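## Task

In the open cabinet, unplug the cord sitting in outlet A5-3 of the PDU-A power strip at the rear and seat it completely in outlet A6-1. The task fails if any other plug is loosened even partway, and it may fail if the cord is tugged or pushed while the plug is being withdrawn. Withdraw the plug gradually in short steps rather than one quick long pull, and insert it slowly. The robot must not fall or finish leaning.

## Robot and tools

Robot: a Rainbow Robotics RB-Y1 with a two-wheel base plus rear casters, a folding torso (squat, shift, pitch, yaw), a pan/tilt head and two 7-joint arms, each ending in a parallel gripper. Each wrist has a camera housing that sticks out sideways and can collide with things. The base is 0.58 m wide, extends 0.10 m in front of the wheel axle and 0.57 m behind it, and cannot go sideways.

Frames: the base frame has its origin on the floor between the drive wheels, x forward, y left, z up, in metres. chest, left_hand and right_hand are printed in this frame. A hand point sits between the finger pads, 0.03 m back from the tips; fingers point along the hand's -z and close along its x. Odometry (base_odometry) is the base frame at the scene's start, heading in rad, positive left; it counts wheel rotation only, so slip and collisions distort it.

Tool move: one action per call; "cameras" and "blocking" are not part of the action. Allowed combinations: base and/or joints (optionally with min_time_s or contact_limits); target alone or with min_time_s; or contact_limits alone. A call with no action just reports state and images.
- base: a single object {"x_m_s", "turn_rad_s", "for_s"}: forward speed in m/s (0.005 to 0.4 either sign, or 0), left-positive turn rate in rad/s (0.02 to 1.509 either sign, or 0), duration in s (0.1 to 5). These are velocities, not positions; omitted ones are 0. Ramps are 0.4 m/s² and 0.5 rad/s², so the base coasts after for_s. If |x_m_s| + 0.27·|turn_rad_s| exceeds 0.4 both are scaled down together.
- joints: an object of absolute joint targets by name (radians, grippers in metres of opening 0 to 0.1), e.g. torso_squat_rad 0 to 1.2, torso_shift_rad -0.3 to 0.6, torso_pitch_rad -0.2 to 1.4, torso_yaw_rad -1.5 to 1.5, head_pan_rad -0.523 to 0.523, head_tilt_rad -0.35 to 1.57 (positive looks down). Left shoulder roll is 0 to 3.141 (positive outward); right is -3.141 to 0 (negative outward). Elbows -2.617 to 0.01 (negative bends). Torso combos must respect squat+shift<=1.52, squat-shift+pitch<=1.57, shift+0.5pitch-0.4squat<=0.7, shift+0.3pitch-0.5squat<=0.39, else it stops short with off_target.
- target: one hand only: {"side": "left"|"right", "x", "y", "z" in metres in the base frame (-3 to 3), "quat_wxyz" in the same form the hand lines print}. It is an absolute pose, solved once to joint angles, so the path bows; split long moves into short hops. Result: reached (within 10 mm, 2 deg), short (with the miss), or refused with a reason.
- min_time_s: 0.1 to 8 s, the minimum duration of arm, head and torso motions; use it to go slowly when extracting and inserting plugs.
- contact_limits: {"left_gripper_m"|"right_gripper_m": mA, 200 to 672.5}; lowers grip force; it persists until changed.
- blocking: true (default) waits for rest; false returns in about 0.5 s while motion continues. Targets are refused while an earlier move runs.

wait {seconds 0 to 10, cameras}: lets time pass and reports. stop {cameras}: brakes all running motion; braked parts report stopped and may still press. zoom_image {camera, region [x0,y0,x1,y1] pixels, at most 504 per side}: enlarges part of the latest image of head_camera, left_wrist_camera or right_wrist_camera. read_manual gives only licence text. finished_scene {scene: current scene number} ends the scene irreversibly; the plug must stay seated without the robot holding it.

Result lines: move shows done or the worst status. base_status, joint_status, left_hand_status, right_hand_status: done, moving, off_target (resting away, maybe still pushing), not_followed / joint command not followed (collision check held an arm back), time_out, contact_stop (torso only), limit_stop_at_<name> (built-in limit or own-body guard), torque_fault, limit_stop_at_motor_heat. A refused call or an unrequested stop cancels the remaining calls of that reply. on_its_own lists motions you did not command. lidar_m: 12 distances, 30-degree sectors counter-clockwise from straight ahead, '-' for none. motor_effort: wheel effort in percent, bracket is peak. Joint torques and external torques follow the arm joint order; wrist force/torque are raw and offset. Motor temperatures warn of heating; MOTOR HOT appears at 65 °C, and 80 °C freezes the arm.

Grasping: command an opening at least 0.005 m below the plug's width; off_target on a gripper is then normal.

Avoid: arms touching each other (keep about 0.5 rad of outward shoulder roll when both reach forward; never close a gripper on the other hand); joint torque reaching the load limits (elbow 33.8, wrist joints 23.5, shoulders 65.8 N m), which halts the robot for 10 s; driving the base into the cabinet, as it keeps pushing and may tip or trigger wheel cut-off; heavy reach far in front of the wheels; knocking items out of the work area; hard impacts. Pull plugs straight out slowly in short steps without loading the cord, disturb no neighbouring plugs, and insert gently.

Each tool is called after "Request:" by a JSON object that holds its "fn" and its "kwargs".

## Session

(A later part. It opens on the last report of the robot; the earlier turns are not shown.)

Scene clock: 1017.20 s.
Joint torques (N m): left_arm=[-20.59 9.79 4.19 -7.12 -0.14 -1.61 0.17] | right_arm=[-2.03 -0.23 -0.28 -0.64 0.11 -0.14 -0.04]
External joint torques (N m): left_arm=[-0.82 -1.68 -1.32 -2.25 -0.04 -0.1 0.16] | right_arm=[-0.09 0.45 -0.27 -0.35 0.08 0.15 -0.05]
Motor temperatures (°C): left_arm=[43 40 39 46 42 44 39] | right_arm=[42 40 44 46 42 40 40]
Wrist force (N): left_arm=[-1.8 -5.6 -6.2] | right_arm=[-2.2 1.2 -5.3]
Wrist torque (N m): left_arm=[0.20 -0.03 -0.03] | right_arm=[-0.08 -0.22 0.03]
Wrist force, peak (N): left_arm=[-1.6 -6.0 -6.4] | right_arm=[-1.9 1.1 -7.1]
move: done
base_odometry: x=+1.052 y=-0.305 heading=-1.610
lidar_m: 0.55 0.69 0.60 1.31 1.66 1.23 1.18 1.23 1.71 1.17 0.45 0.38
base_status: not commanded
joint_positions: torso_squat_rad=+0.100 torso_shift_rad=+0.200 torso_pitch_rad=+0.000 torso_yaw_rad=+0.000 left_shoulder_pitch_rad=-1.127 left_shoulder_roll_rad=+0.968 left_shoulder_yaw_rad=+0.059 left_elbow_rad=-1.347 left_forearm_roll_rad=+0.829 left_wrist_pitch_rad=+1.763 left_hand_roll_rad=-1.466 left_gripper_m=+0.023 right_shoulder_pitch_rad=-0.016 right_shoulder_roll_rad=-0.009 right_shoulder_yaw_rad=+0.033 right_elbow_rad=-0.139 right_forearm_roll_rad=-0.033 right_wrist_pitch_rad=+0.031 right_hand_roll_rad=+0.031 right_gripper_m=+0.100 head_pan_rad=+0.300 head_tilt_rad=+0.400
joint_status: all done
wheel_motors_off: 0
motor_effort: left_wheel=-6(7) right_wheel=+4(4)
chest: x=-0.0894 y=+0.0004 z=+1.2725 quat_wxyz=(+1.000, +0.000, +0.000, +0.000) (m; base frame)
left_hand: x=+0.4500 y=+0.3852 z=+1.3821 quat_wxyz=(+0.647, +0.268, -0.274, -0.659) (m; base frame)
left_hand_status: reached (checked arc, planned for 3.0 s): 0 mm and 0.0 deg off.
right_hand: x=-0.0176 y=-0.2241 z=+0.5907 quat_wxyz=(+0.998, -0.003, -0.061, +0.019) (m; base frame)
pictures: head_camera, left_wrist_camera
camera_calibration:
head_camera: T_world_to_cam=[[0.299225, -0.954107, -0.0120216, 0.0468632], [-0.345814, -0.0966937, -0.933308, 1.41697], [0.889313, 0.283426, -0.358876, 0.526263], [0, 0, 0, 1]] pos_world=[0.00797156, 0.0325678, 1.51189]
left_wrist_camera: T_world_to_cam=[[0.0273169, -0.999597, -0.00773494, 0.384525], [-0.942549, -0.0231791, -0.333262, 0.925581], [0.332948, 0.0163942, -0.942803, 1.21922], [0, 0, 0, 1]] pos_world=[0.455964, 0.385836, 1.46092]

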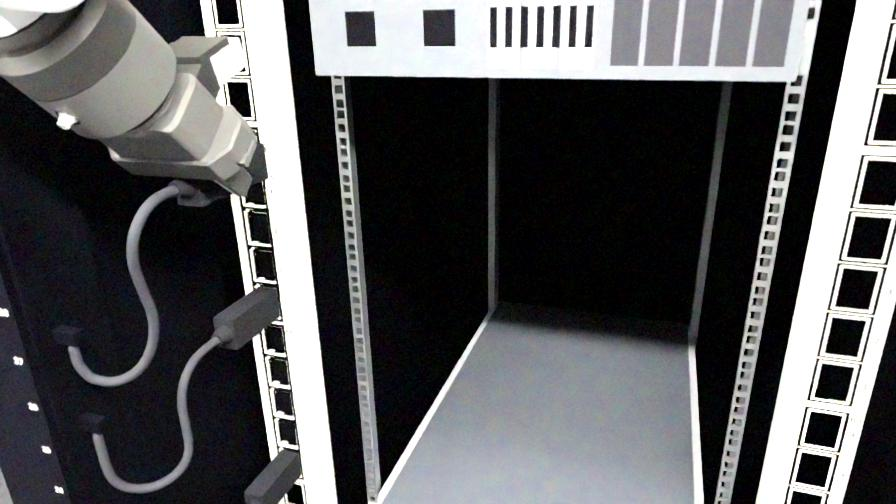

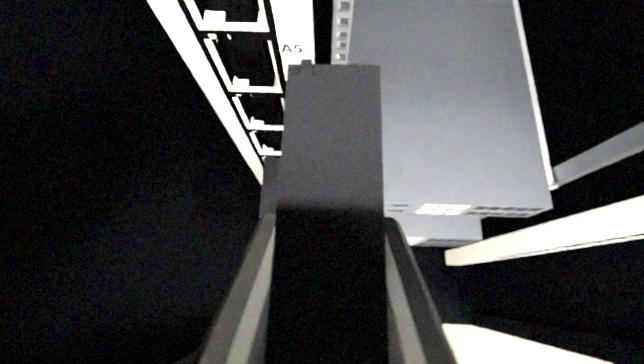

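Request:
{"fn": "move", "kwargs": {"target": {"side":"left","x":0.43,"y":0.385,"z":1.44,"quat_wxyz":[0.6465,0.2683,-0.2737,-0.6595]}, "min_time_s": 3, "cameras": ["left_wrist_camera"]}}

Request:
{"fn": "zoom_image", "kwargs": {"camera": "left_wrist_camera", "region": [170, 20, 330, 180]}}

Request:
{"fn": "move", "kwargs": {"target": {"side":"left","x":0.48,"y":0.385,"z":1.44,"quat_wxyz":[0.6465,0.2683,-0.2737,-0.6595]}, "min_time_s": 3, "cameras": ["left_wrist_camera"]}}

Request:
{"fn": "zoom_image", "kwargs": {"camera": "left_wrist_camera", "region": [70, 20, 290, 240]}}

Scene clock: 1073.63 s.
Joint torques (N m): left_arm=[-29.31 10.99 4.97 -6.78 0.81 -2.46 -0.06] | right_arm=[-2.41 -0.31 -0.17 -0.61 0.14 -0.14 0.04]
External joint torques (N m): left_arm=[-10.05 1.2 0.27 -2.34 0.89 -0.95 -0.07] | right_arm=[-0.47 0.38 -0.16 -0.32 0.1 0.15 0.04]
Motor temperatures (°C): left_arm=[43 39 39 45 42 43 39] | right_arm=[42 40 44 46 42 40 40]
Wrist force (N): left_arm=[-5.2 -12.5 -13.7] | right_arm=[-1.6 1.5 -5.7]
Wrist torque (N m): left_arm=[0.92 -0.21 -0.20] | right_arm=[-0.11 -0.19 0.10]
Wrist force, peak (N): left_arm=[-5.2 -12.6 -13.8] | right_arm=[-1.3 1.4 -7.2]
move: done
base_odometry: x=+1.052 y=-0.305 heading=-1.610
lidar_m: 0.57 0.68 0.60 1.31 1.67 1.22 1.18 1.24 1.72 1.19 0.45 0.38
base_status: not commanded
joint_positions: torso_squat_rad=+0.100 torso_shift_rad=+0.200 torso_pitch_rad=+0.000 torso_yaw_rad=+0.000 left_shoulder_pitch_rad=-1.302 left_shoulder_roll_rad=+1.014 left_shoulder_yaw_rad=+0.031 left_elbow_rad=-1.262 left_forearm_roll_rad=+0.844 left_wrist_pitch_rad=+1.867 left_hand_roll_rad=-1.480 left_gripper_m=+0.023 right_shoulder_pitch_rad=-0.016 right_shoulder_roll_rad=-0.009 right_shoulder_yaw_rad=+0.033 right_elbow_rad=-0.139 right_forearm_roll_rad=-0.033 right_wrist_pitch_rad=+0.031 right_hand_roll_rad=+0.031 right_gripper_m=+0.100 head_pan_rad=+0.300 head_tilt_rad=+0.400
joint_status: all done
wheel_motors_off: 0
motor_effort: left_wheel=-6(7) right_wheel=+3(4)
chest: x=-0.0894 y=+0.0006 z=+1.2725 quat_wxyz=(+1.000, -0.001, +0.000, +0.000) (m; base frame)
left_hand: x=+0.4300 y=+0.3856 z=+1.4387 quat_wxyz=(+0.647, +0.268, -0.273, -0.659) (m; base frame)
left_hand_status: reached (checked arc, planned for 3.0 s): 1 mm and 0.1 deg off.
right_hand: x=-0.0176 y=-0.2241 z=+0.5907 quat_wxyz=(+0.998, -0.003, -0.061, +0.019) (m; base frame)
pictures: left_wrist_camera
camera_calibration:
left_wrist_camera: T_world_to_cam=[[0.0282218, -0.999572, -0.00769115, 0.385433], [-0.943048, -0.024073, -0.331783, 0.92398], [0.331456, 0.0166166, -0.943324, 1.28047], [0, 0, 0, 1]] pos_world=[0.43606, 0.386234, 1.51742]

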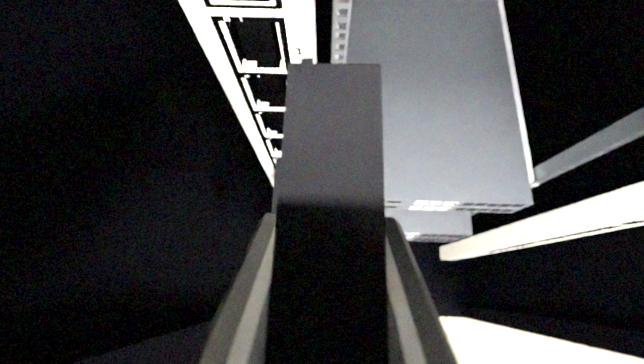

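Scaled by 3.150 from the camera's 644x364 image, which has a finer 1265x715 frame.

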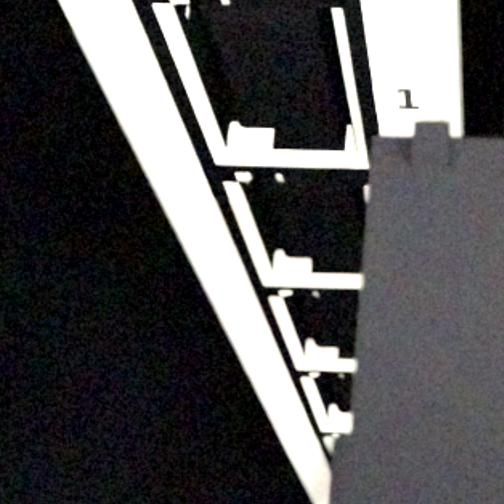

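Scene clock: 1076.97 s.
Joint torques (N m): left_arm=[-31.21 6.72 3.74 -8.91 0.81 -3.05 -0.09] | right_arm=[-2.17 -0.55 -0.55 -0.51 0.14 -0.19 0.01]
External joint torques (N m): left_arm=[-9.85 -1.97 -0.13 -2.78 0.7 -1.54 -0.1] | right_arm=[-0.23 0.14 -0.53 -0.22 0.1 0.1 0]
Motor temperatures (°C): left_arm=[43 39 39 45 42 43 39] | right_arm=[42 40 44 46 42 40 40]
Wrist force (N): left_arm=[-4.8 -13.5 -10.0] | right_arm=[-1.2 0.3 -5.4]
Wrist torque (N m): left_arm=[0.69 -0.16 -0.17] | right_arm=[0.00 -0.14 0.06]
Wrist force, peak (N): left_arm=[-5.5 -13.9 -14.2] | right_arm=[-1.9 1.9 -6.7]
move: done
base_odometry: x=+1.052 y=-0.305 heading=-1.610
lidar_m: 0.55 0.69 0.60 1.31 1.67 1.23 1.18 1.24 1.71 1.18 0.46 0.38
base_status: not commanded
joint_positions: torso_squat_rad=+0.100 torso_shift_rad=+0.200 torso_pitch_rad=+0.000 torso_yaw_rad=+0.000 left_shoulder_pitch_rad=-1.479 left_shoulder_roll_rad=+0.943 left_shoulder_yaw_rad=-0.073 left_elbow_rad=-0.911 left_forearm_roll_rad=+0.754 left_wrist_pitch_rad=+1.699 left_hand_roll_rad=-1.609 left_gripper_m=+0.023 right_shoulder_pitch_rad=-0.016 right_shoulder_roll_rad=-0.009 right_shoulder_yaw_rad=+0.033 right_elbow_rad=-0.139 right_forearm_roll_rad=-0.033 right_wrist_pitch_rad=+0.031 right_hand_roll_rad=+0.031 right_gripper_m=+0.100 head_pan_rad=+0.300 head_tilt_rad=+0.400
joint_status: all done
wheel_motors_off: 0
motor_effort: left_wheel=-5(6) right_wheel=+3(4)
chest: x=-0.0894 y=+0.0006 z=+1.2725 quat_wxyz=(+1.000, -0.001, +0.000, +0.000) (m; base frame)
left_hand: x=+0.4797 y=+0.3856 z=+1.4387 quat_wxyz=(+0.647, +0.268, -0.273, -0.659) (m; base frame)
left_hand_status: reached (checked arc, planned for 3.0 s): 1 mm and 0.1 deg off.
right_hand: x=-0.0176 y=-0.2241 z=+0.5907 quat_wxyz=(+0.998, -0.003, -0.061, +0.019) (m; base frame)
pictures: left_wrist_camera
camera_calibration:
left_wrist_camera: T_world_to_cam=[[0.0290761, -0.999542, -0.00834134, 0.384591], [-0.942772, -0.0246497, -0.332525, 0.972064], [0.332167, 0.0175325, -0.943058, 1.26289], [0, 0, 0, 1]] pos_world=[0.485762, 0.386234, 1.51742]

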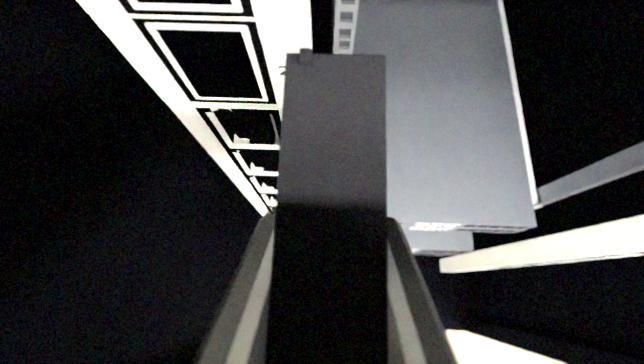

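Scaled by 2.291 from the camera's 644x364 image, which has a finer 1265x715 frame.

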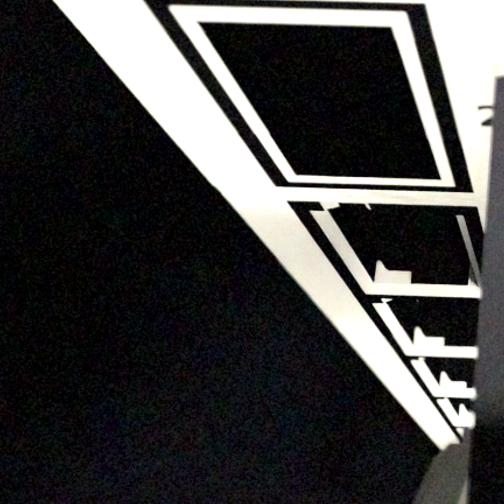

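Request:
{"fn": "move", "kwargs": {"target": {"side":"left","x":0.45,"y":0.385,"z":1.383,"quat_wxyz":[0.6465,0.2683,-0.2737,-0.6595]}, "min_time_s": 4, "cameras": ["head_camera"]}}

Request:
{"fn": "zoom_image", "kwargs": {"camera": "head_camera", "region": [190, 260, 310, 380]}}

Request:
{"fn": "zoom_image", "kwargs": {"camera": "head_camera", "region": [180, 120, 300, 240]}}

Scene clock: 1098.43 s.
Joint torques (N m): left_arm=[-19.07 11.41 7.54 -6.35 0.18 -1.4 0.12] | right_arm=[-2.11 -0.14 -0.08 -0.61 0.07 -0.05 0]
External joint torques (N m): left_arm=[0.71 0 2.03 -1.5 0.28 0.1 0.11] | right_arm=[-0.17 0.54 -0.07 -0.32 0.04 0.24 0]
Motor temperatures (°C): left_arm=[44 39 39 46 42 43 39] | right_arm=[42 40 44 46 42 40 40]
Wrist force (N): left_arm=[-0.9 -3.5 -4.0] | right_arm=[-1.8 1.5 -5.6]
Wrist torque (N m): left_arm=[-0.08 0.01 0.08] | right_arm=[-0.14 -0.20 0.06]
Wrist force, peak (N): left_arm=[-4.8 -13.9 -10.7] | right_arm=[-2.3 1.9 -6.7]
move: done
base_odometry: x=+1.052 y=-0.305 heading=-1.610
lidar_m: 0.56 0.69 0.60 1.31 1.67 1.23 1.18 1.24 1.71 1.17 0.46 0.37
base_status: not commanded
joint_positions: torso_squat_rad=+0.100 torso_shift_rad=+0.200 torso_pitch_rad=+0.000 torso_yaw_rad=+0.000 left_shoulder_pitch_rad=-1.133 left_shoulder_roll_rad=+0.969 left_shoulder_yaw_rad=+0.055 left_elbow_rad=-1.343 left_forearm_roll_rad=+0.831 left_wrist_pitch_rad=+1.765 left_hand_roll_rad=-1.466 left_gripper_m=+0.023 right_shoulder_pitch_rad=-0.016 right_shoulder_roll_rad=-0.009 right_shoulder_yaw_rad=+0.033 right_elbow_rad=-0.139 right_forearm_roll_rad=-0.033 right_wrist_pitch_rad=+0.031 right_hand_roll_rad=+0.031 right_gripper_m=+0.100 head_pan_rad=+0.300 head_tilt_rad=+0.400
joint_status: all done
wheel_motors_off: 0
motor_effort: left_wheel=-5(6) right_wheel=+3(4)
chest: x=-0.0894 y=+0.0006 z=+1.2725 quat_wxyz=(+1.000, -0.001, +0.000, +0.000) (m; base frame)
left_hand: x=+0.4498 y=+0.3847 z=+1.3833 quat_wxyz=(+0.646, +0.268, -0.273, -0.660) (m; base frame)
left_hand_status: reached (checked arc, planned for 4.0 s): 0 mm and 0.1 deg off.
right_hand: x=-0.0176 y=-0.2241 z=+0.5907 quat_wxyz=(+0.998, -0.003, -0.061, +0.019) (m; base frame)
pictures: head_camera
camera_calibration:
head_camera: T_world_to_cam=[[0.299266, -0.954098, -0.0117303, 0.0467089], [-0.345848, -0.0970059, -0.933263, 1.41694], [0.889286, 0.283351, -0.359003, 0.526373], [0, 0, 0, 1]] pos_world=[0.00797173, 0.0328683, 1.5119]

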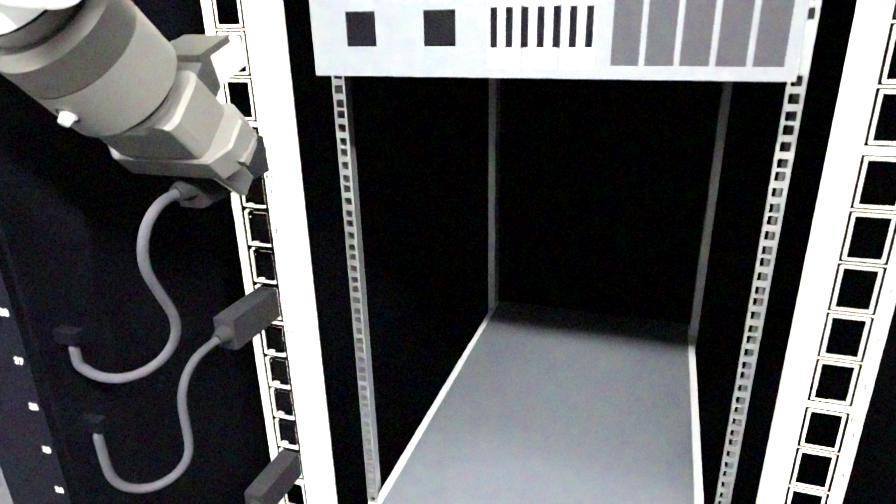

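Scaled by 4.200 from the camera's 896x504 image, which has a finer 1280x720 frame.

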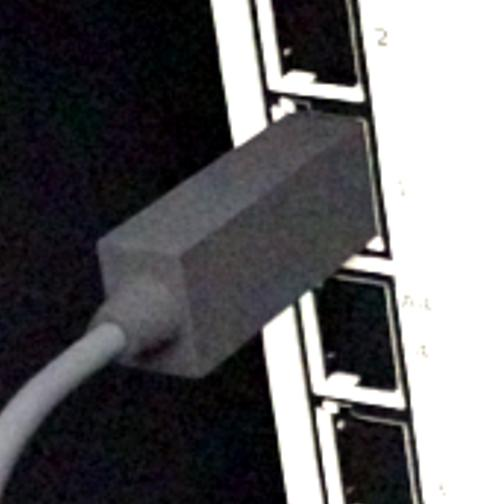

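Scaled by 4.200 from the camera's 896x504 image, which has a finer 1280x720 frame.

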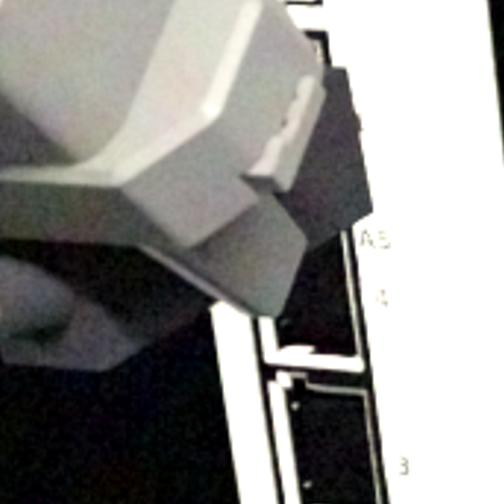

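Request:
{"fn": "move", "kwargs": {"target": {"side":"left","x":0.485,"y":0.4252,"z":1.3855,"quat_wxyz":[0.6465,0.2683,-0.2737,-0.6595]}, "min_time_s": 4, "cameras": []}}

Request:
{"fn": "move", "kwargs": {"target": {"side":"left","x":0.494,"y":0.4252,"z":1.3855,"quat_wxyz":[0.6465,0.2683,-0.2737,-0.6595]}, "min_time_s": 3, "cameras": ["head_camera","left_wrist_camera"]}}

Request:
{"fn": "zoom_image", "kwargs": {"camera": "head_camera", "region": [200, 120, 300, 220]}}

Request:
{"fn": "zoom_image", "kwargs": {"camera": "left_wrist_camera", "region": [270, 30, 400, 160]}}

Scene clock: 1120.70 s.
Joint torques (N m): left_arm=[-24.66 11.3 2.48 -6.19 0.13 -1.75 -0.31] | right_arm=[-2.29 -0.35 -0.02 -0.64 0.06 -0.13 0.04]
External joint torques (N m): left_arm=[-3.48 0.37 -1.82 0.42 -0.08 -0.24 -0.32] | right_arm=[-0.35 0.34 -0.01 -0.35 0.03 0.16 0.04]
Motor temperatures (°C): left_arm=[43 39 39 45 42 43 39] | right_arm=[42 40 44 46 42 40 40]
Wrist force (N): left_arm=[-0.6 -3.6 -3.8] | right_arm=[-2.1 1.4 -6.1]
Wrist torque (N m): left_arm=[-0.09 0.01 0.10] | right_arm=[-0.09 -0.24 0.10]
Wrist force, peak (N): left_arm=[-1.0 -4.0 -4.6] | right_arm=[-2.6 1.1 -6.9]
move: done
base_odometry: x=+1.052 y=-0.305 heading=-1.610
lidar_m: 0.56 0.69 0.60 1.33 1.67 1.23 1.18 1.23 1.72 1.18 0.46 0.38
base_status: not commanded
joint_positions: torso_squat_rad=+0.100 torso_shift_rad=+0.200 torso_pitch_rad=+0.000 torso_yaw_rad=+0.000 left_shoulder_pitch_rad=-1.286 left_shoulder_roll_rad=+0.969 left_shoulder_yaw_rad=+0.011 left_elbow_rad=-0.967 left_forearm_roll_rad=+0.783 left_wrist_pitch_rad=+1.616 left_hand_roll_rad=-1.676 left_gripper_m=+0.023 right_shoulder_pitch_rad=-0.016 right_shoulder_roll_rad=-0.009 right_shoulder_yaw_rad=+0.033 right_elbow_rad=-0.139 right_forearm_roll_rad=-0.033 right_wrist_pitch_rad=+0.031 right_hand_roll_rad=+0.031 right_gripper_m=+0.100 head_pan_rad=+0.300 head_tilt_rad=+0.400
joint_status: all done
wheel_motors_off: 0
motor_effort: left_wheel=-5(6) right_wheel=+3(4)
chest: x=-0.0895 y=+0.0006 z=+1.2725 quat_wxyz=(+1.000, +0.000, +0.000, +0.000) (m; base frame)
left_hand: x=+0.4848 y=+0.4250 z=+1.3854 quat_wxyz=(+0.646, +0.269, -0.274, -0.659) (m; base frame)
left_hand_status: reached (checked arc, planned for 4.0 s): 0 mm and 0.1 deg off.
right_hand: x=-0.0176 y=-0.2241 z=+0.5907 quat_wxyz=(+0.998, -0.003, -0.061, +0.019) (m; base frame)
pictures: none
No camera images: "cameras" was empty.

Scene clock: 1124.03 s.
Joint torques (N m): left_arm=[-25.08 9 2.22 -6.58 0.12 -1.71 -0.33] | right_arm=[-2.31 -0.49 -0.1 -0.7 0.13 -0.13 0]
External joint torques (N m): left_arm=[-3.53 -1.63 -1.84 0.31 -0.12 -0.21 -0.34] | right_arm=[-0.36 0.2 -0.09 -0.41 0.09 0.16 -0.01]
Motor temperatures (°C): left_arm=[43 39 39 45 42 43 39] | right_arm=[42 40 44 46 42 40 40]
Wrist force (N): left_arm=[-1.1 -3.7 -3.5] | right_arm=[-2.1 1.4 -6.0]
Wrist torque (N m): left_arm=[-0.07 -0.07 0.10] | right_arm=[-0.10 -0.22 0.04]
Wrist force, peak (N): left_arm=[-0.5 -3.7 -4.1] | right_arm=[-2.0 2.0 -6.6]
move: done
base_odometry: x=+1.052 y=-0.305 heading=-1.610
lidar_m: 0.56 0.70 0.59 1.32 1.67 1.23 1.18 1.24 1.71 1.18 0.45 0.38
base_status: not commanded
joint_positions: torso_squat_rad=+0.100 torso_shift_rad=+0.200 torso_pitch_rad=+0.000 torso_yaw_rad=+0.000 left_shoulder_pitch_rad=-1.324 left_shoulder_roll_rad=+0.957 left_shoulder_yaw_rad=-0.007 left_elbow_rad=-0.897 left_forearm_roll_rad=+0.767 left_wrist_pitch_rad=+1.584 left_hand_roll_rad=-1.700 left_gripper_m=+0.023 right_shoulder_pitch_rad=-0.016 right_shoulder_roll_rad=-0.009 right_shoulder_yaw_rad=+0.033 right_elbow_rad=-0.139 right_forearm_roll_rad=-0.033 right_wrist_pitch_rad=+0.031 right_hand_roll_rad=+0.031 right_gripper_m=+0.100 head_pan_rad=+0.300 head_tilt_rad=+0.400
joint_status: all done
wheel_motors_off: 0
motor_effort: left_wheel=-5(6) right_wheel=+3(4)
chest: x=-0.0895 y=+0.0006 z=+1.2725 quat_wxyz=(+1.000, +0.000, +0.000, +0.000) (m; base frame)
left_hand: x=+0.4931 y=+0.4252 z=+1.3853 quat_wxyz=(+0.646, +0.270, -0.274, -0.659) (m; base frame)
left_hand_status: reached (checked arc, planned for 3.0 s): 1 mm and 0.2 deg off.
right_hand: x=-0.0176 y=-0.2241 z=+0.5907 quat_wxyz=(+0.998, -0.003, -0.061, +0.019) (m; base frame)
pictures: head_camera, left_wrist_camera
camera_calibration:
head_camera: T_world_to_cam=[[0.299249, -0.954103, -0.0116911, 0.04665], [-0.345808, -0.0970249, -0.933276, 1.41696], [0.889307, 0.283325, -0.358971, 0.526325], [0, 0, 0, 1]] pos_world=[0.00797161, 0.0328684, 1.5119]
left_wrist_camera: T_world_to_cam=[[0.0290114, -0.999531, -0.00982675, 0.425356], [-0.941339, -0.0240131, -0.336606, 0.972563], [0.336212, 0.0190157, -0.941594, 1.20282], [0, 0, 0, 1]] pos_world=[0.49877, 0.425638, 1.46412]

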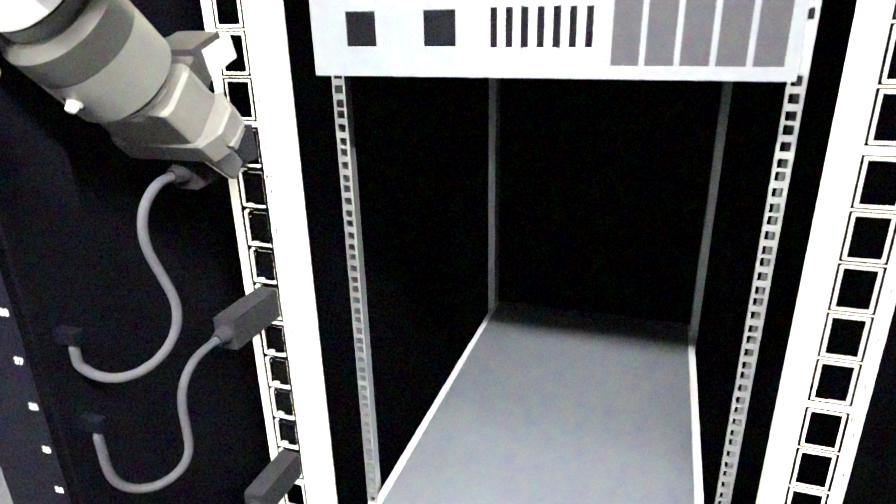

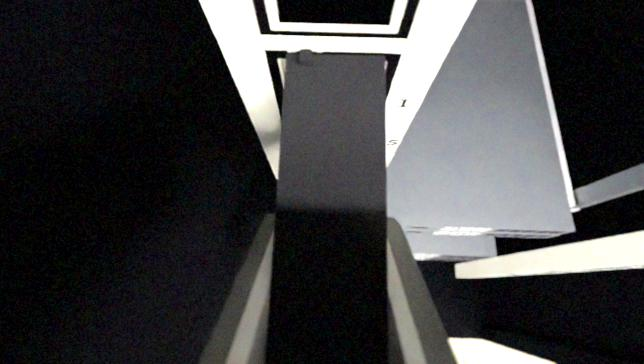

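Scaled by 5.040 from the camera's 896x504 image, which has a finer 1280x720 frame.

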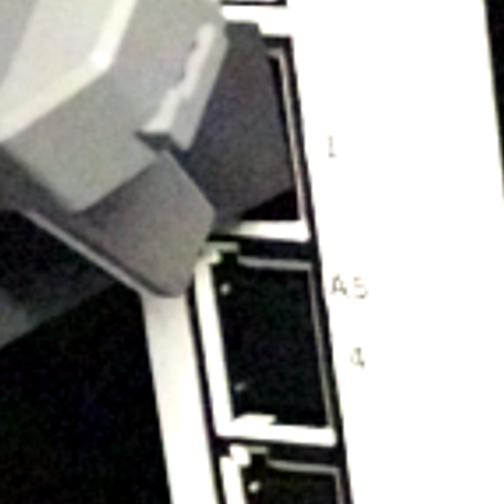

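Scaled by 3.877 from the camera's 644x364 image, which has a finer 1265x715 frame.

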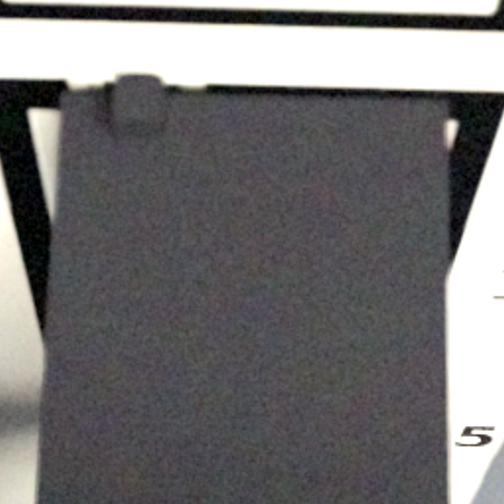

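Request:
{"fn": "zoom_image", "kwargs": {"camera": "head_camera", "region": [230, 120, 280, 170]}}

Scaled by 10.080 from the camera's 896x504 image, which has a finer 1280x720 frame.

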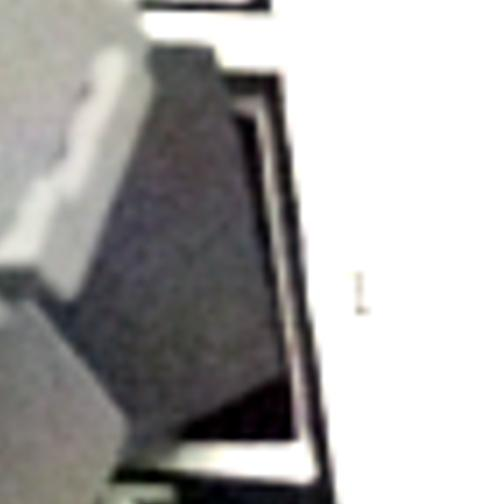

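Request:
{"fn": "move", "kwargs": {"target": {"side":"left","x":0.49,"y":0.4252,"z":1.383,"quat_wxyz":[0.6557,0.2451,-0.2510,-0.6685]}, "min_time_s": 3, "cameras": ["head_camera","left_wrist_camera"]}}

Request:
{"fn": "zoom_image", "kwargs": {"camera": "head_camera", "region": [230, 120, 280, 170]}}

Request:
{"fn": "zoom_image", "kwargs": {"camera": "left_wrist_camera", "region": [270, 30, 400, 160]}}

Scene clock: 1151.53 s.
Joint torques (N m): left_arm=[-25.3 7.91 1.72 -6.99 0.14 -1.23 -0.25] | right_arm=[-2.43 -0.31 -0.03 -0.68 0.07 -0.12 -0.04]
External joint torques (N m): left_arm=[-3.43 -1.78 -1.79 0.19 -0.16 0.18 -0.26] | right_arm=[-0.48 0.36 -0.02 -0.39 0.04 0.17 -0.04]
Motor temperatures (°C): left_arm=[43 39 39 45 42 43 39] | right_arm=[42 40 44 46 42 40 40]
Wrist force (N): left_arm=[-0.7 -3.5 -3.8] | right_arm=[-1.4 1.5 -5.6]
Wrist torque (N m): left_arm=[-0.07 -0.01 0.10] | right_arm=[-0.12 -0.14 0.09]
Wrist force, peak (N): left_arm=[-1.1 -3.7 -4.2] | right_arm=[-2.0 2.4 -7.0]
move: done
base_odometry: x=+1.052 y=-0.305 heading=-1.610
lidar_m: 0.56 0.69 0.60 1.32 1.67 1.24 1.18 1.24 1.72 1.18 0.45 0.38
base_status: not commanded
joint_positions: torso_squat_rad=+0.100 torso_shift_rad=+0.200 torso_pitch_rad=+0.000 torso_yaw_rad=+0.000 left_shoulder_pitch_rad=-1.420 left_shoulder_roll_rad=+0.949 left_shoulder_yaw_rad=-0.052 left_elbow_rad=-0.757 left_forearm_roll_rad=+0.748 left_wrist_pitch_rad=+1.613 left_hand_roll_rad=-1.743 left_gripper_m=+0.023 right_shoulder_pitch_rad=-0.016 right_shoulder_roll_rad=-0.009 right_shoulder_yaw_rad=+0.033 right_elbow_rad=-0.139 right_forearm_roll_rad=-0.033 right_wrist_pitch_rad=+0.031 right_hand_roll_rad=+0.031 right_gripper_m=+0.100 head_pan_rad=+0.300 head_tilt_rad=+0.400
joint_status: all done
wheel_motors_off: 0
motor_effort: left_wheel=-5(6) right_wheel=+3(4)
chest: x=-0.0896 y=+0.0003 z=+1.2725 quat_wxyz=(+1.000, +0.000, +0.000, +0.000) (m; base frame)
left_hand: x=+0.4897 y=+0.4250 z=+1.3832 quat_wxyz=(+0.656, +0.246, -0.251, -0.668) (m; base frame)
left_hand_status: reached (checked arc, planned for 3.0 s): 0 mm and 0.1 deg off.
right_hand: x=-0.0176 y=-0.2241 z=+0.5907 quat_wxyz=(+0.998, -0.003, -0.061, +0.019) (m; base frame)
pictures: head_camera, left_wrist_camera
camera_calibration:
head_camera: T_world_to_cam=[[0.299216, -0.954109, -0.0120542, 0.0468471], [-0.345658, -0.0966087, -0.933374, 1.41702], [0.889376, 0.283447, -0.358703, 0.526117], [0, 0, 0, 1]] pos_world=[0.00787124, 0.0324677, 1.51189]
left_wrist_camera: T_world_to_cam=[[0.0272609, -0.999573, -0.0104775, 0.427008], [-0.963073, -0.023454, -0.268217, 0.884462], [0.267856, 0.0174024, -0.963302, 1.26609], [0, 0, 0, 1]] pos_world=[0.501032, 0.425537, 1.46132]

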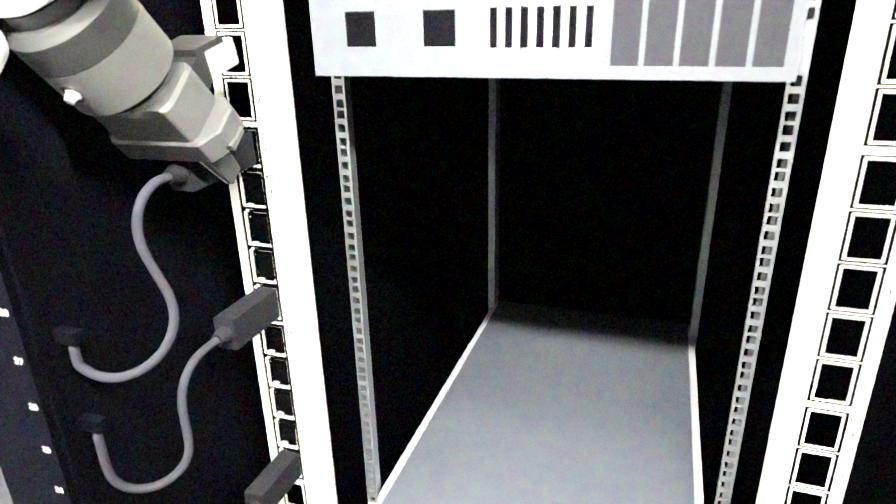

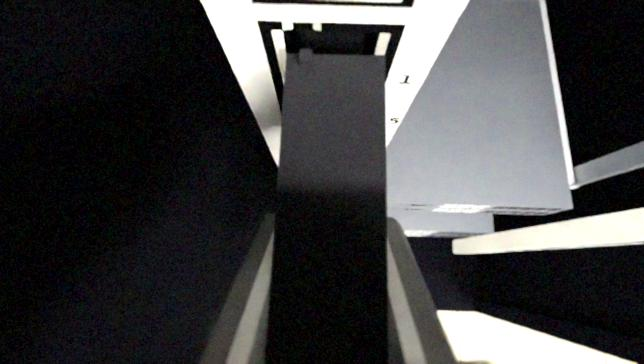

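Scaled by 10.080 from the camera's 896x504 image, which has a finer 1280x720 frame.

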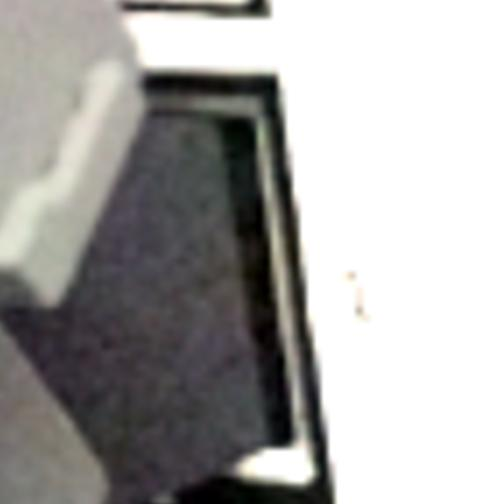

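Scaled by 3.877 from the camera's 644x364 image, which has a finer 1265x715 frame.

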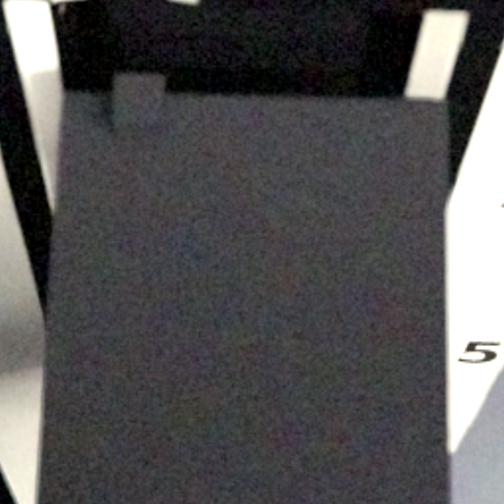

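Request:
{"fn": "move", "kwargs": {"target": {"side":"left","x":0.496,"y":0.4252,"z":1.383,"quat_wxyz":[0.6557,0.2451,-0.2510,-0.6685]}, "min_time_s": 3, "cameras": ["head_camera","left_wrist_camera"]}}

Request:
{"fn": "zoom_image", "kwargs": {"camera": "head_camera", "region": [230, 120, 280, 170]}}

Request:
{"fn": "zoom_image", "kwargs": {"camera": "left_wrist_camera", "region": [270, 10, 400, 140]}}

Scene clock: 1160.40 s.
Joint torques (N m): left_arm=[-25.2 8.04 1.72 -6.94 0.28 -1.64 -0.29] | right_arm=[-2.29 -0.25 0.04 -0.72 0.16 -0.04 0.03]
External joint torques (N m): left_arm=[-3.09 -1.35 -1.54 0.48 -0.05 -0.24 -0.3] | right_arm=[-0.33 0.43 0.05 -0.43 0.13 0.25 0.02]
Motor temperatures (°C): left_arm=[43 39 39 45 42 43 39] | right_arm=[42 40 44 46 42 40 40]
Wrist force (N): left_arm=[-0.7 -3.2 -4.3] | right_arm=[-1.9 1.0 -5.8]
Wrist torque (N m): left_arm=[-0.12 -0.01 0.13] | right_arm=[-0.09 -0.20 0.11]
Wrist force, peak (N): left_arm=[-0.8 -3.4 -4.5] | right_arm=[-2.0 0.9 -7.3]
move: done
base_odometry: x=+1.052 y=-0.305 heading=-1.610
lidar_m: 0.57 0.69 0.60 1.30 1.66 1.24 1.19 1.24 1.71 1.18 0.45 0.39
base_status: not commanded
joint_positions: torso_squat_rad=+0.100 torso_shift_rad=+0.200 torso_pitch_rad=+0.000 torso_yaw_rad=+0.000 left_shoulder_pitch_rad=-1.453 left_shoulder_roll_rad=+0.939 left_shoulder_yaw_rad=-0.065 left_elbow_rad=-0.694 left_forearm_roll_rad=+0.736 left_wrist_pitch_rad=+1.583 left_hand_roll_rad=-1.765 left_gripper_m=+0.023 right_shoulder_pitch_rad=-0.016 right_shoulder_roll_rad=-0.009 right_shoulder_yaw_rad=+0.033 right_elbow_rad=-0.139 right_forearm_roll_rad=-0.033 right_wrist_pitch_rad=+0.031 right_hand_roll_rad=+0.031 right_gripper_m=+0.100 head_pan_rad=+0.300 head_tilt_rad=+0.400
joint_status: all done
wheel_motors_off: 0
motor_effort: left_wheel=-5(6) right_wheel=+3(4)
chest: x=-0.0896 y=+0.0003 z=+1.2725 quat_wxyz=(+1.000, +0.000, +0.000, +0.000) (m; base frame)
left_hand: x=+0.4953 y=+0.4252 z=+1.3829 quat_wxyz=(+0.656, +0.247, -0.252, -0.668) (m; base frame)
left_hand_status: reached (checked arc, planned for 3.0 s): 1 mm and 0.2 deg off.
right_hand: x=-0.0176 y=-0.2241 z=+0.5907 quat_wxyz=(+0.998, -0.003, -0.061, +0.019) (m; base frame)
pictures: head_camera, left_wrist_camera
camera_calibration:
head_camera: T_world_to_cam=[[0.299312, -0.954079, -0.0120616, 0.0468862], [-0.345558, -0.0966073, -0.933411, 1.41704], [0.889383, 0.283549, -0.358605, 0.526055], [0, 0, 0, 1]] pos_world=[0.00777127, 0.0324674, 1.51189]
left_wrist_camera: T_world_to_cam=[[0.0280612, -0.999541, -0.0114609, 0.427974], [-0.962497, -0.0239227, -0.270235, 0.892568], [0.269837, 0.0186142, -0.962726, 1.26205], [0, 0, 0, 1]] pos_world=[0.506536, 0.425637, 1.46112]

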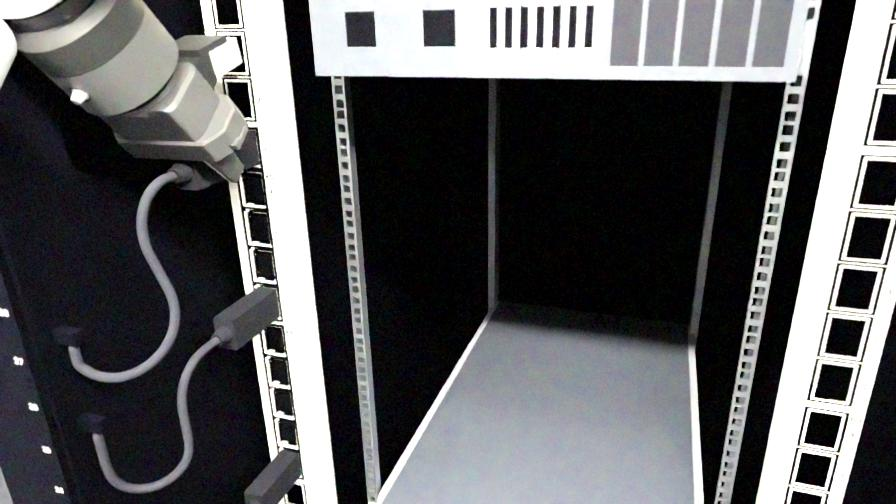

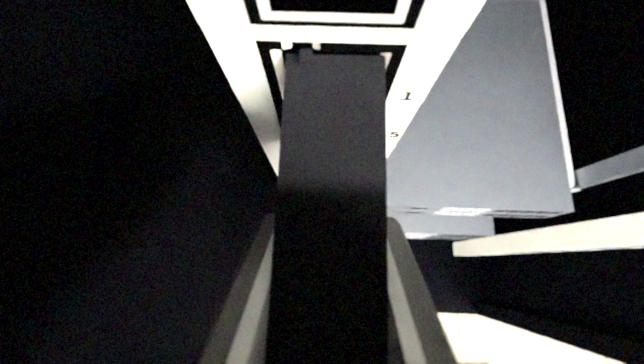

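Scaled by 10.080 from the camera's 896x504 image, which has a finer 1280x720 frame.

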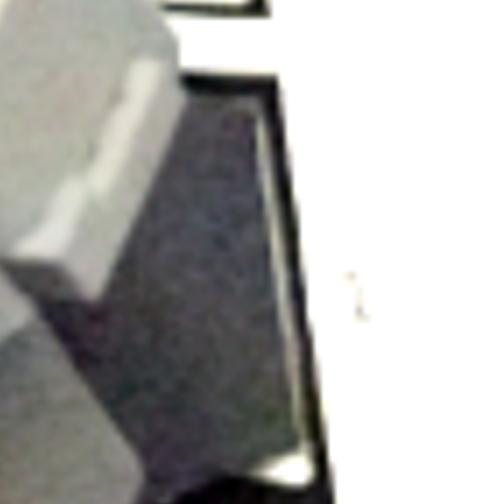

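Scaled by 3.877 from the camera's 644x364 image, which has a finer 1265x715 frame.

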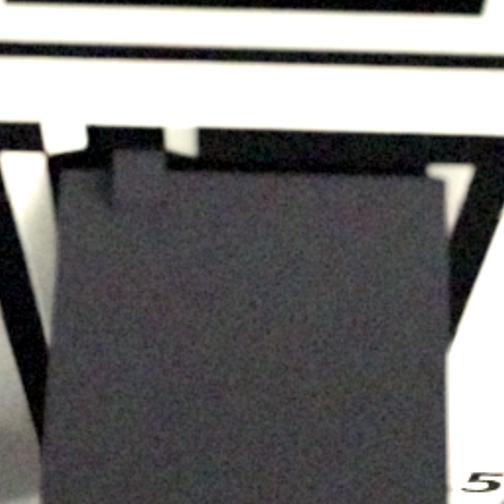

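Request:
{"fn": "move", "kwargs": {"target": {"side":"left","x":0.499,"y":0.4259,"z":1.383,"quat_wxyz":[0.6557,0.2451,-0.2510,-0.6685]}, "min_time_s": 3, "cameras": ["head_camera","left_wrist_camera"]}}

Request:
{"fn": "zoom_image", "kwargs": {"camera": "head_camera", "region": [230, 120, 280, 170]}}

Request:
{"fn": "zoom_image", "kwargs": {"camera": "left_wrist_camera", "region": [270, 10, 400, 140]}}

Scene clock: 1170.00 s.
Joint torques (N m): left_arm=[-26.19 7.4 4.59 -6.26 2.6 -5.7 -0.31] | right_arm=[-2.41 -0.31 -0.35 -0.71 0.13 -0.1 0.04]
External joint torques (N m): left_arm=[-3.94 -1.7 1.56 1.33 2.24 -4.31 -0.32] | right_arm=[-0.43 0.35 -0.34 -0.4 0.1 0.19 0.04]
Motor temperatures (°C): left_arm=[43 39 39 45 42 43 39] | right_arm=[42 40 44 46 42 40 40]
Wrist force (N): left_arm=[-4.1 -23.1 3.4] | right_arm=[-1.3 1.2 -6.5]
Wrist torque (N m): left_arm=[-0.31 0.05 0.08] | right_arm=[-0.08 -0.12 0.06]
Wrist force, peak (N): left_arm=[-4.0 -23.5 3.3] | right_arm=[-2.0 1.3 -7.3]
move: done
base_odometry: x=+1.052 y=-0.305 heading=-1.610
lidar_m: 0.56 0.69 0.60 1.32 1.67 1.23 1.18 1.24 1.71 1.18 0.45 0.37
base_status: not commanded
joint_positions: torso_squat_rad=+0.100 torso_shift_rad=+0.199 torso_pitch_rad=-0.001 torso_yaw_rad=+0.000 left_shoulder_pitch_rad=-1.483 left_shoulder_roll_rad=+0.932 left_shoulder_yaw_rad=-0.075 left_elbow_rad=-0.638 left_forearm_roll_rad=+0.728 left_wrist_pitch_rad=+1.563 left_hand_roll_rad=-1.786 left_gripper_m=+0.023 right_shoulder_pitch_rad=-0.016 right_shoulder_roll_rad=-0.009 right_shoulder_yaw_rad=+0.033 right_elbow_rad=-0.139 right_forearm_roll_rad=-0.033 right_wrist_pitch_rad=+0.031 right_hand_roll_rad=+0.031 right_gripper_m=+0.100 head_pan_rad=+0.300 head_tilt_rad=+0.400
joint_status: all done
wheel_motors_off: 0
motor_effort: left_wheel=+2(6) right_wheel=+3(4)
chest: x=-0.0902 y=+0.0000 z=+1.2726 quat_wxyz=(+1.000, +0.000, +0.000, +0.000) (m; base frame)
left_hand: x=+0.4976 y=+0.4258 z=+1.3834 quat_wxyz=(+0.656, +0.247, -0.251, -0.668) (m; base frame)
left_hand_status: reached (checked arc, planned for 3.0 s): 1 mm and 0.2 deg off.
right_hand: x=-0.0176 y=-0.2240 z=+0.5907 quat_wxyz=(+0.998, -0.003, -0.062, +0.019) (m; base frame)
pictures: head_camera, left_wrist_camera
camera_calibration:
head_camera: T_world_to_cam=[[0.299407, -0.954049, -0.0121125, 0.0469468], [-0.344704, -0.0963231, -0.933756, 1.41739], [0.889682, 0.283749, -0.357705, 0.525643], [0, 0, 0, 1]] pos_world=[0.00686984, 0.0321666, 1.51209]
left_wrist_camera: T_world_to_cam=[[0.0281935, -0.999524, -0.0124924, 0.429948], [-0.962854, -0.0237974, -0.268973, 0.893185], [0.268548, 0.0196116, -0.963067, 1.26254], [0, 0, 0, 1]] pos_world=[0.508833, 0.426239, 1.46152]

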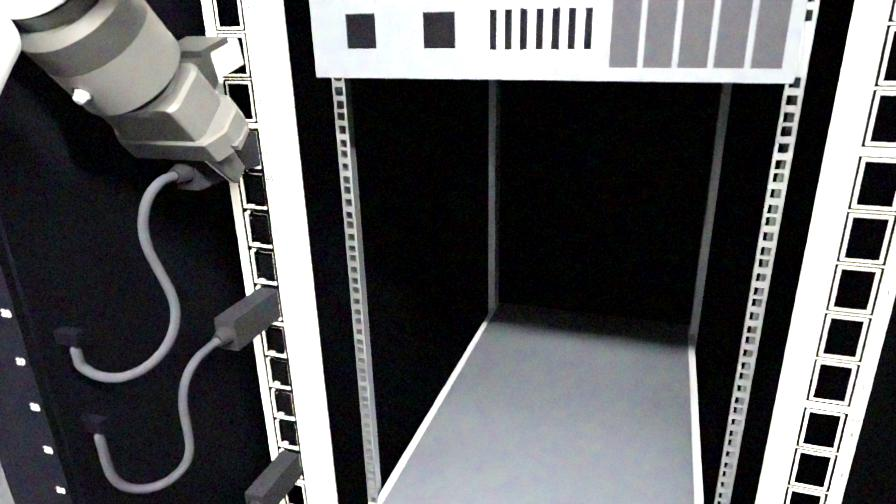

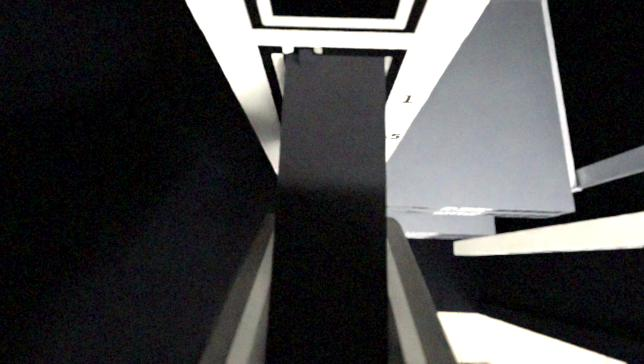

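Scaled by 10.080 from the camera's 896x504 image, which has a finer 1280x720 frame.

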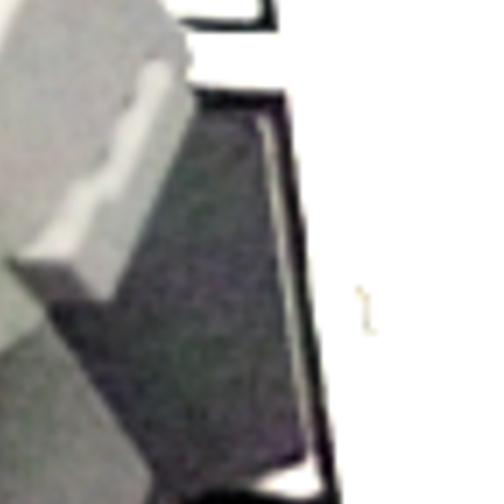

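Scaled by 3.877 from the camera's 644x364 image, which has a finer 1265x715 frame.

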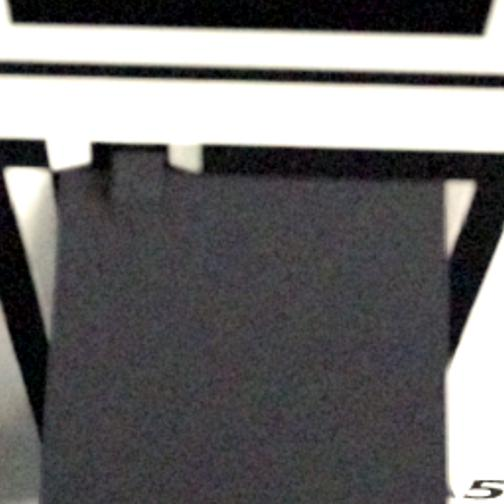

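Request:
{"fn": "move", "kwargs": {"target": {"side":"left","x":0.499,"y":0.4262,"z":1.382,"quat_wxyz":[0.6557,0.2451,-0.2510,-0.6685]}, "min_time_s": 2, "cameras": []}}

Request:
{"fn": "move", "kwargs": {"target": {"side":"left","x":0.501,"y":0.4262,"z":1.382,"quat_wxyz":[0.6557,0.2451,-0.2510,-0.6685]}, "min_time_s": 3, "cameras": ["head_camera","left_wrist_camera"]}}

Request:
{"fn": "zoom_image", "kwargs": {"camera": "head_camera", "region": [230, 120, 280, 170]}}

Request:
{"fn": "zoom_image", "kwargs": {"camera": "left_wrist_camera", "region": [270, 10, 400, 140]}}

Scene clock: 1178.37 s.
Joint torques (N m): left_arm=[-22.32 6.42 6.29 -3.95 4.07 -7.16 -0.31] | right_arm=[-2.4 -0.38 0.1 -0.75 0.17 -0.2 -0.01]
External joint torques (N m): left_arm=[-0.02 -2.6 3.35 3.71 3.71 -5.78 -0.32] | right_arm=[-0.4 0.26 0.11 -0.44 0.13 0.09 -0.01]
Motor temperatures (°C): left_arm=[43 39 39 45 42 44 39] | right_arm=[42 40 44 46 42 40 40]
Wrist force (N): left_arm=[-6.9 -30.4 7.9] | right_arm=[-1.5 1.8 -6.2]
Wrist torque (N m): left_arm=[-0.40 0.23 0.15] | right_arm=[-0.17 -0.14 0.05]
Wrist force, peak (N): left_arm=[-8.2 -30.7 8.7] | right_arm=[-2.2 1.6 -7.0]
move: done
base_odometry: x=+1.052 y=-0.305 heading=-1.610
lidar_m: 0.55 0.70 0.60 1.32 1.66 1.23 1.19 1.23 1.71 1.18 0.46 0.38
base_status: not commanded
joint_positions: torso_squat_rad=+0.100 torso_shift_rad=+0.199 torso_pitch_rad=-0.001 torso_yaw_rad=+0.000 left_shoulder_pitch_rad=-1.493 left_shoulder_roll_rad=+0.930 left_shoulder_yaw_rad=-0.078 left_elbow_rad=-0.615 left_forearm_roll_rad=+0.725 left_wrist_pitch_rad=+1.555 left_hand_roll_rad=-1.796 left_gripper_m=+0.023 right_shoulder_pitch_rad=-0.016 right_shoulder_roll_rad=-0.009 right_shoulder_yaw_rad=+0.033 right_elbow_rad=-0.139 right_forearm_roll_rad=-0.033 right_wrist_pitch_rad=+0.031 right_hand_roll_rad=+0.031 right_gripper_m=+0.100 head_pan_rad=+0.300 head_tilt_rad=+0.400
joint_status: all done
wheel_motors_off: 0
motor_effort: left_wheel=+4(4) right_wheel=+3(4)
chest: x=-0.0905 y=-0.0002 z=+1.2726 quat_wxyz=(+1.000, +0.000, -0.001, +0.000) (m; base frame)
left_hand: x=+0.4982 y=+0.4262 z=+1.3828 quat_wxyz=(+0.656, +0.246, -0.250, -0.669) (m; base frame)
left_hand_status: reached (checked arc, planned for 2.0 s): 1 mm and 0.1 deg off.
right_hand: x=-0.0176 y=-0.2240 z=+0.5907 quat_wxyz=(+0.998, -0.003, -0.062, +0.019) (m; base frame)
pictures: none
No camera images: "cameras" was empty.

Scene clock: 1181.70 s.
Joint torques (N m): left_arm=[-22.44 5.18 7.47 -4.61 4.76 -10.69 -0.17] | right_arm=[-2.37 -0.29 -0.4 -0.54 0.11 -0.08 0.05]
External joint torques (N m): left_arm=[-0.06 -3.66 4.68 3.16 4.38 -9.31 -0.18] | right_arm=[-0.35 0.34 -0.39 -0.22 0.07 0.22 0.04]
Motor temperatures (°C): left_arm=[43 39 39 45 42 44 39] | right_arm=[42 40 44 46 42 40 40]
Wrist force (N): left_arm=[-6.4 -46.3 18.9] | right_arm=[-1.7 1.1 -5.7]
Wrist torque (N m): left_arm=[-0.56 0.05 -0.12] | right_arm=[-0.08 -0.16 0.05]
Wrist force, peak (N): left_arm=[-6.3 -46.5 19.0] | right_arm=[-1.8 1.9 -7.0]
move: done
base_odometry: x=+1.052 y=-0.305 heading=-1.610
lidar_m: 0.55 0.69 0.60 1.30 1.67 1.24 1.18 1.24 1.72 1.18 0.45 0.37
base_status: not commanded
joint_positions: torso_squat_rad=+0.100 torso_shift_rad=+0.199 torso_pitch_rad=-0.002 torso_yaw_rad=+0.000 left_shoulder_pitch_rad=-1.511 left_shoulder_roll_rad=+0.925 left_shoulder_yaw_rad=-0.084 left_elbow_rad=-0.580 left_forearm_roll_rad=+0.720 left_wrist_pitch_rad=+1.540 left_hand_roll_rad=-1.808 left_gripper_m=+0.023 right_shoulder_pitch_rad=-0.016 right_shoulder_roll_rad=-0.009 right_shoulder_yaw_rad=+0.033 right_elbow_rad=-0.139 right_forearm_roll_rad=-0.033 right_wrist_pitch_rad=+0.031 right_hand_roll_rad=+0.031 right_gripper_m=+0.100 head_pan_rad=+0.300 head_tilt_rad=+0.400
joint_status: all done
wheel_motors_off: 0
motor_effort: left_wheel=+9(10) right_wheel=+4(4)
chest: x=-0.0910 y=-0.0004 z=+1.2727 quat_wxyz=(+1.000, +0.000, -0.001, +0.000) (m; base frame)
left_hand: x=+0.4997 y=+0.4263 z=+1.3827 quat_wxyz=(+0.656, +0.246, -0.250, -0.668) (m; base frame)
left_hand_status: reached (checked arc, planned for 3.0 s): 2 mm and 0.2 deg off.
right_hand: x=-0.0175 y=-0.2240 z=+0.5907 quat_wxyz=(+0.998, -0.003, -0.062, +0.019) (m; base frame)
pictures: head_camera, left_wrist_camera
camera_calibration:
head_camera: T_world_to_cam=[[0.299572, -0.953993, -0.0124338, 0.0471884], [-0.34354, -0.0957017, -0.934249, 1.41786], [0.890077, 0.284146, -0.356405, 0.524883], [0, 0, 0, 1]] pos_world=[0.00576797, 0.0315651, 1.51229]
left_wrist_camera: T_world_to_cam=[[0.0278784, -0.999526, -0.0130291, 0.431323], [-0.963364, -0.0233871, -0.267177, 0.892711], [0.266746, 0.0200002, -0.963559, 1.26281], [0, 0, 0, 1]] pos_world=[0.51113, 0.42674, 1.46093]

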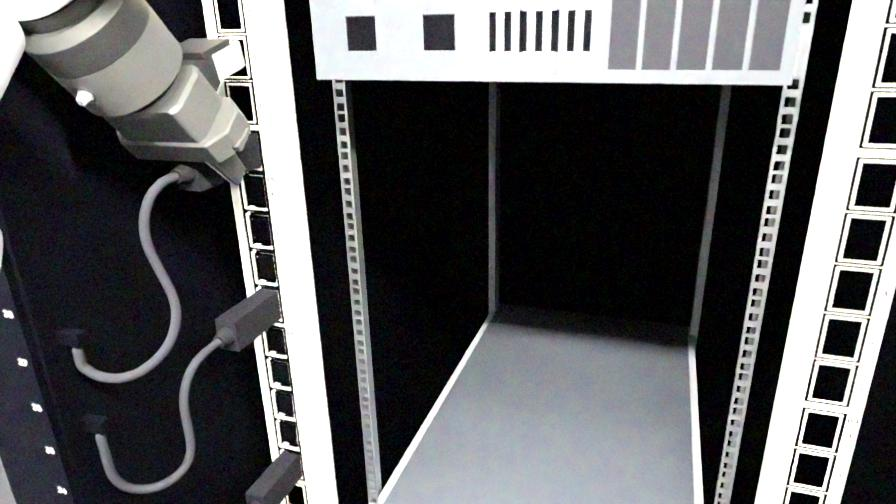

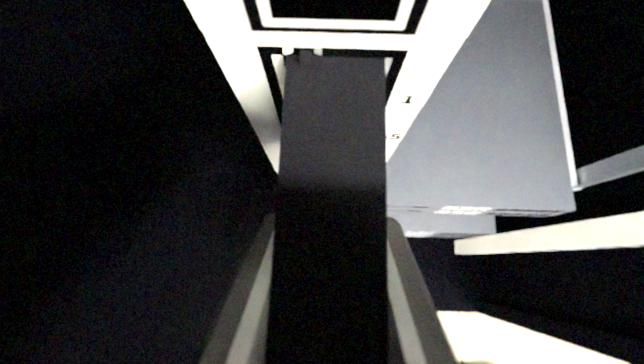

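Scaled by 10.080 from the camera's 896x504 image, which has a finer 1280x720 frame.

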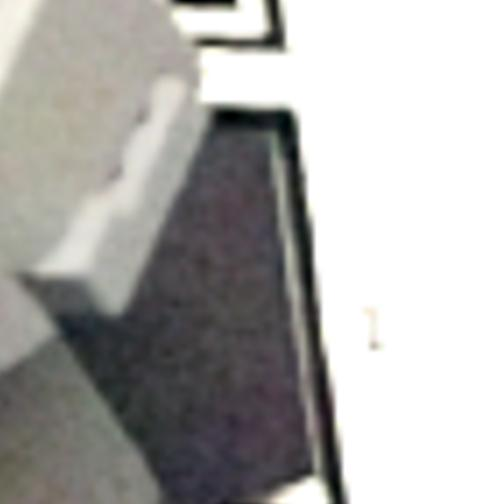

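Scaled by 3.877 from the camera's 644x364 image, which has a finer 1265x715 frame.

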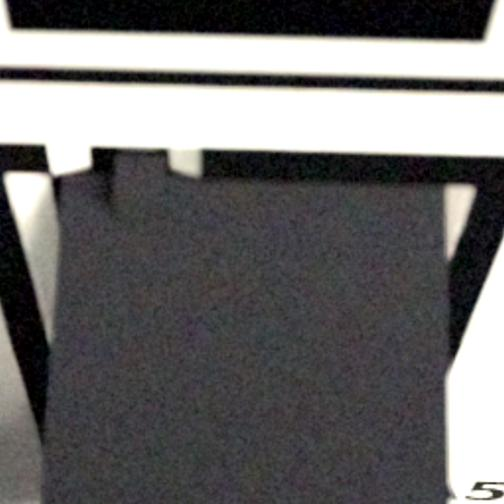

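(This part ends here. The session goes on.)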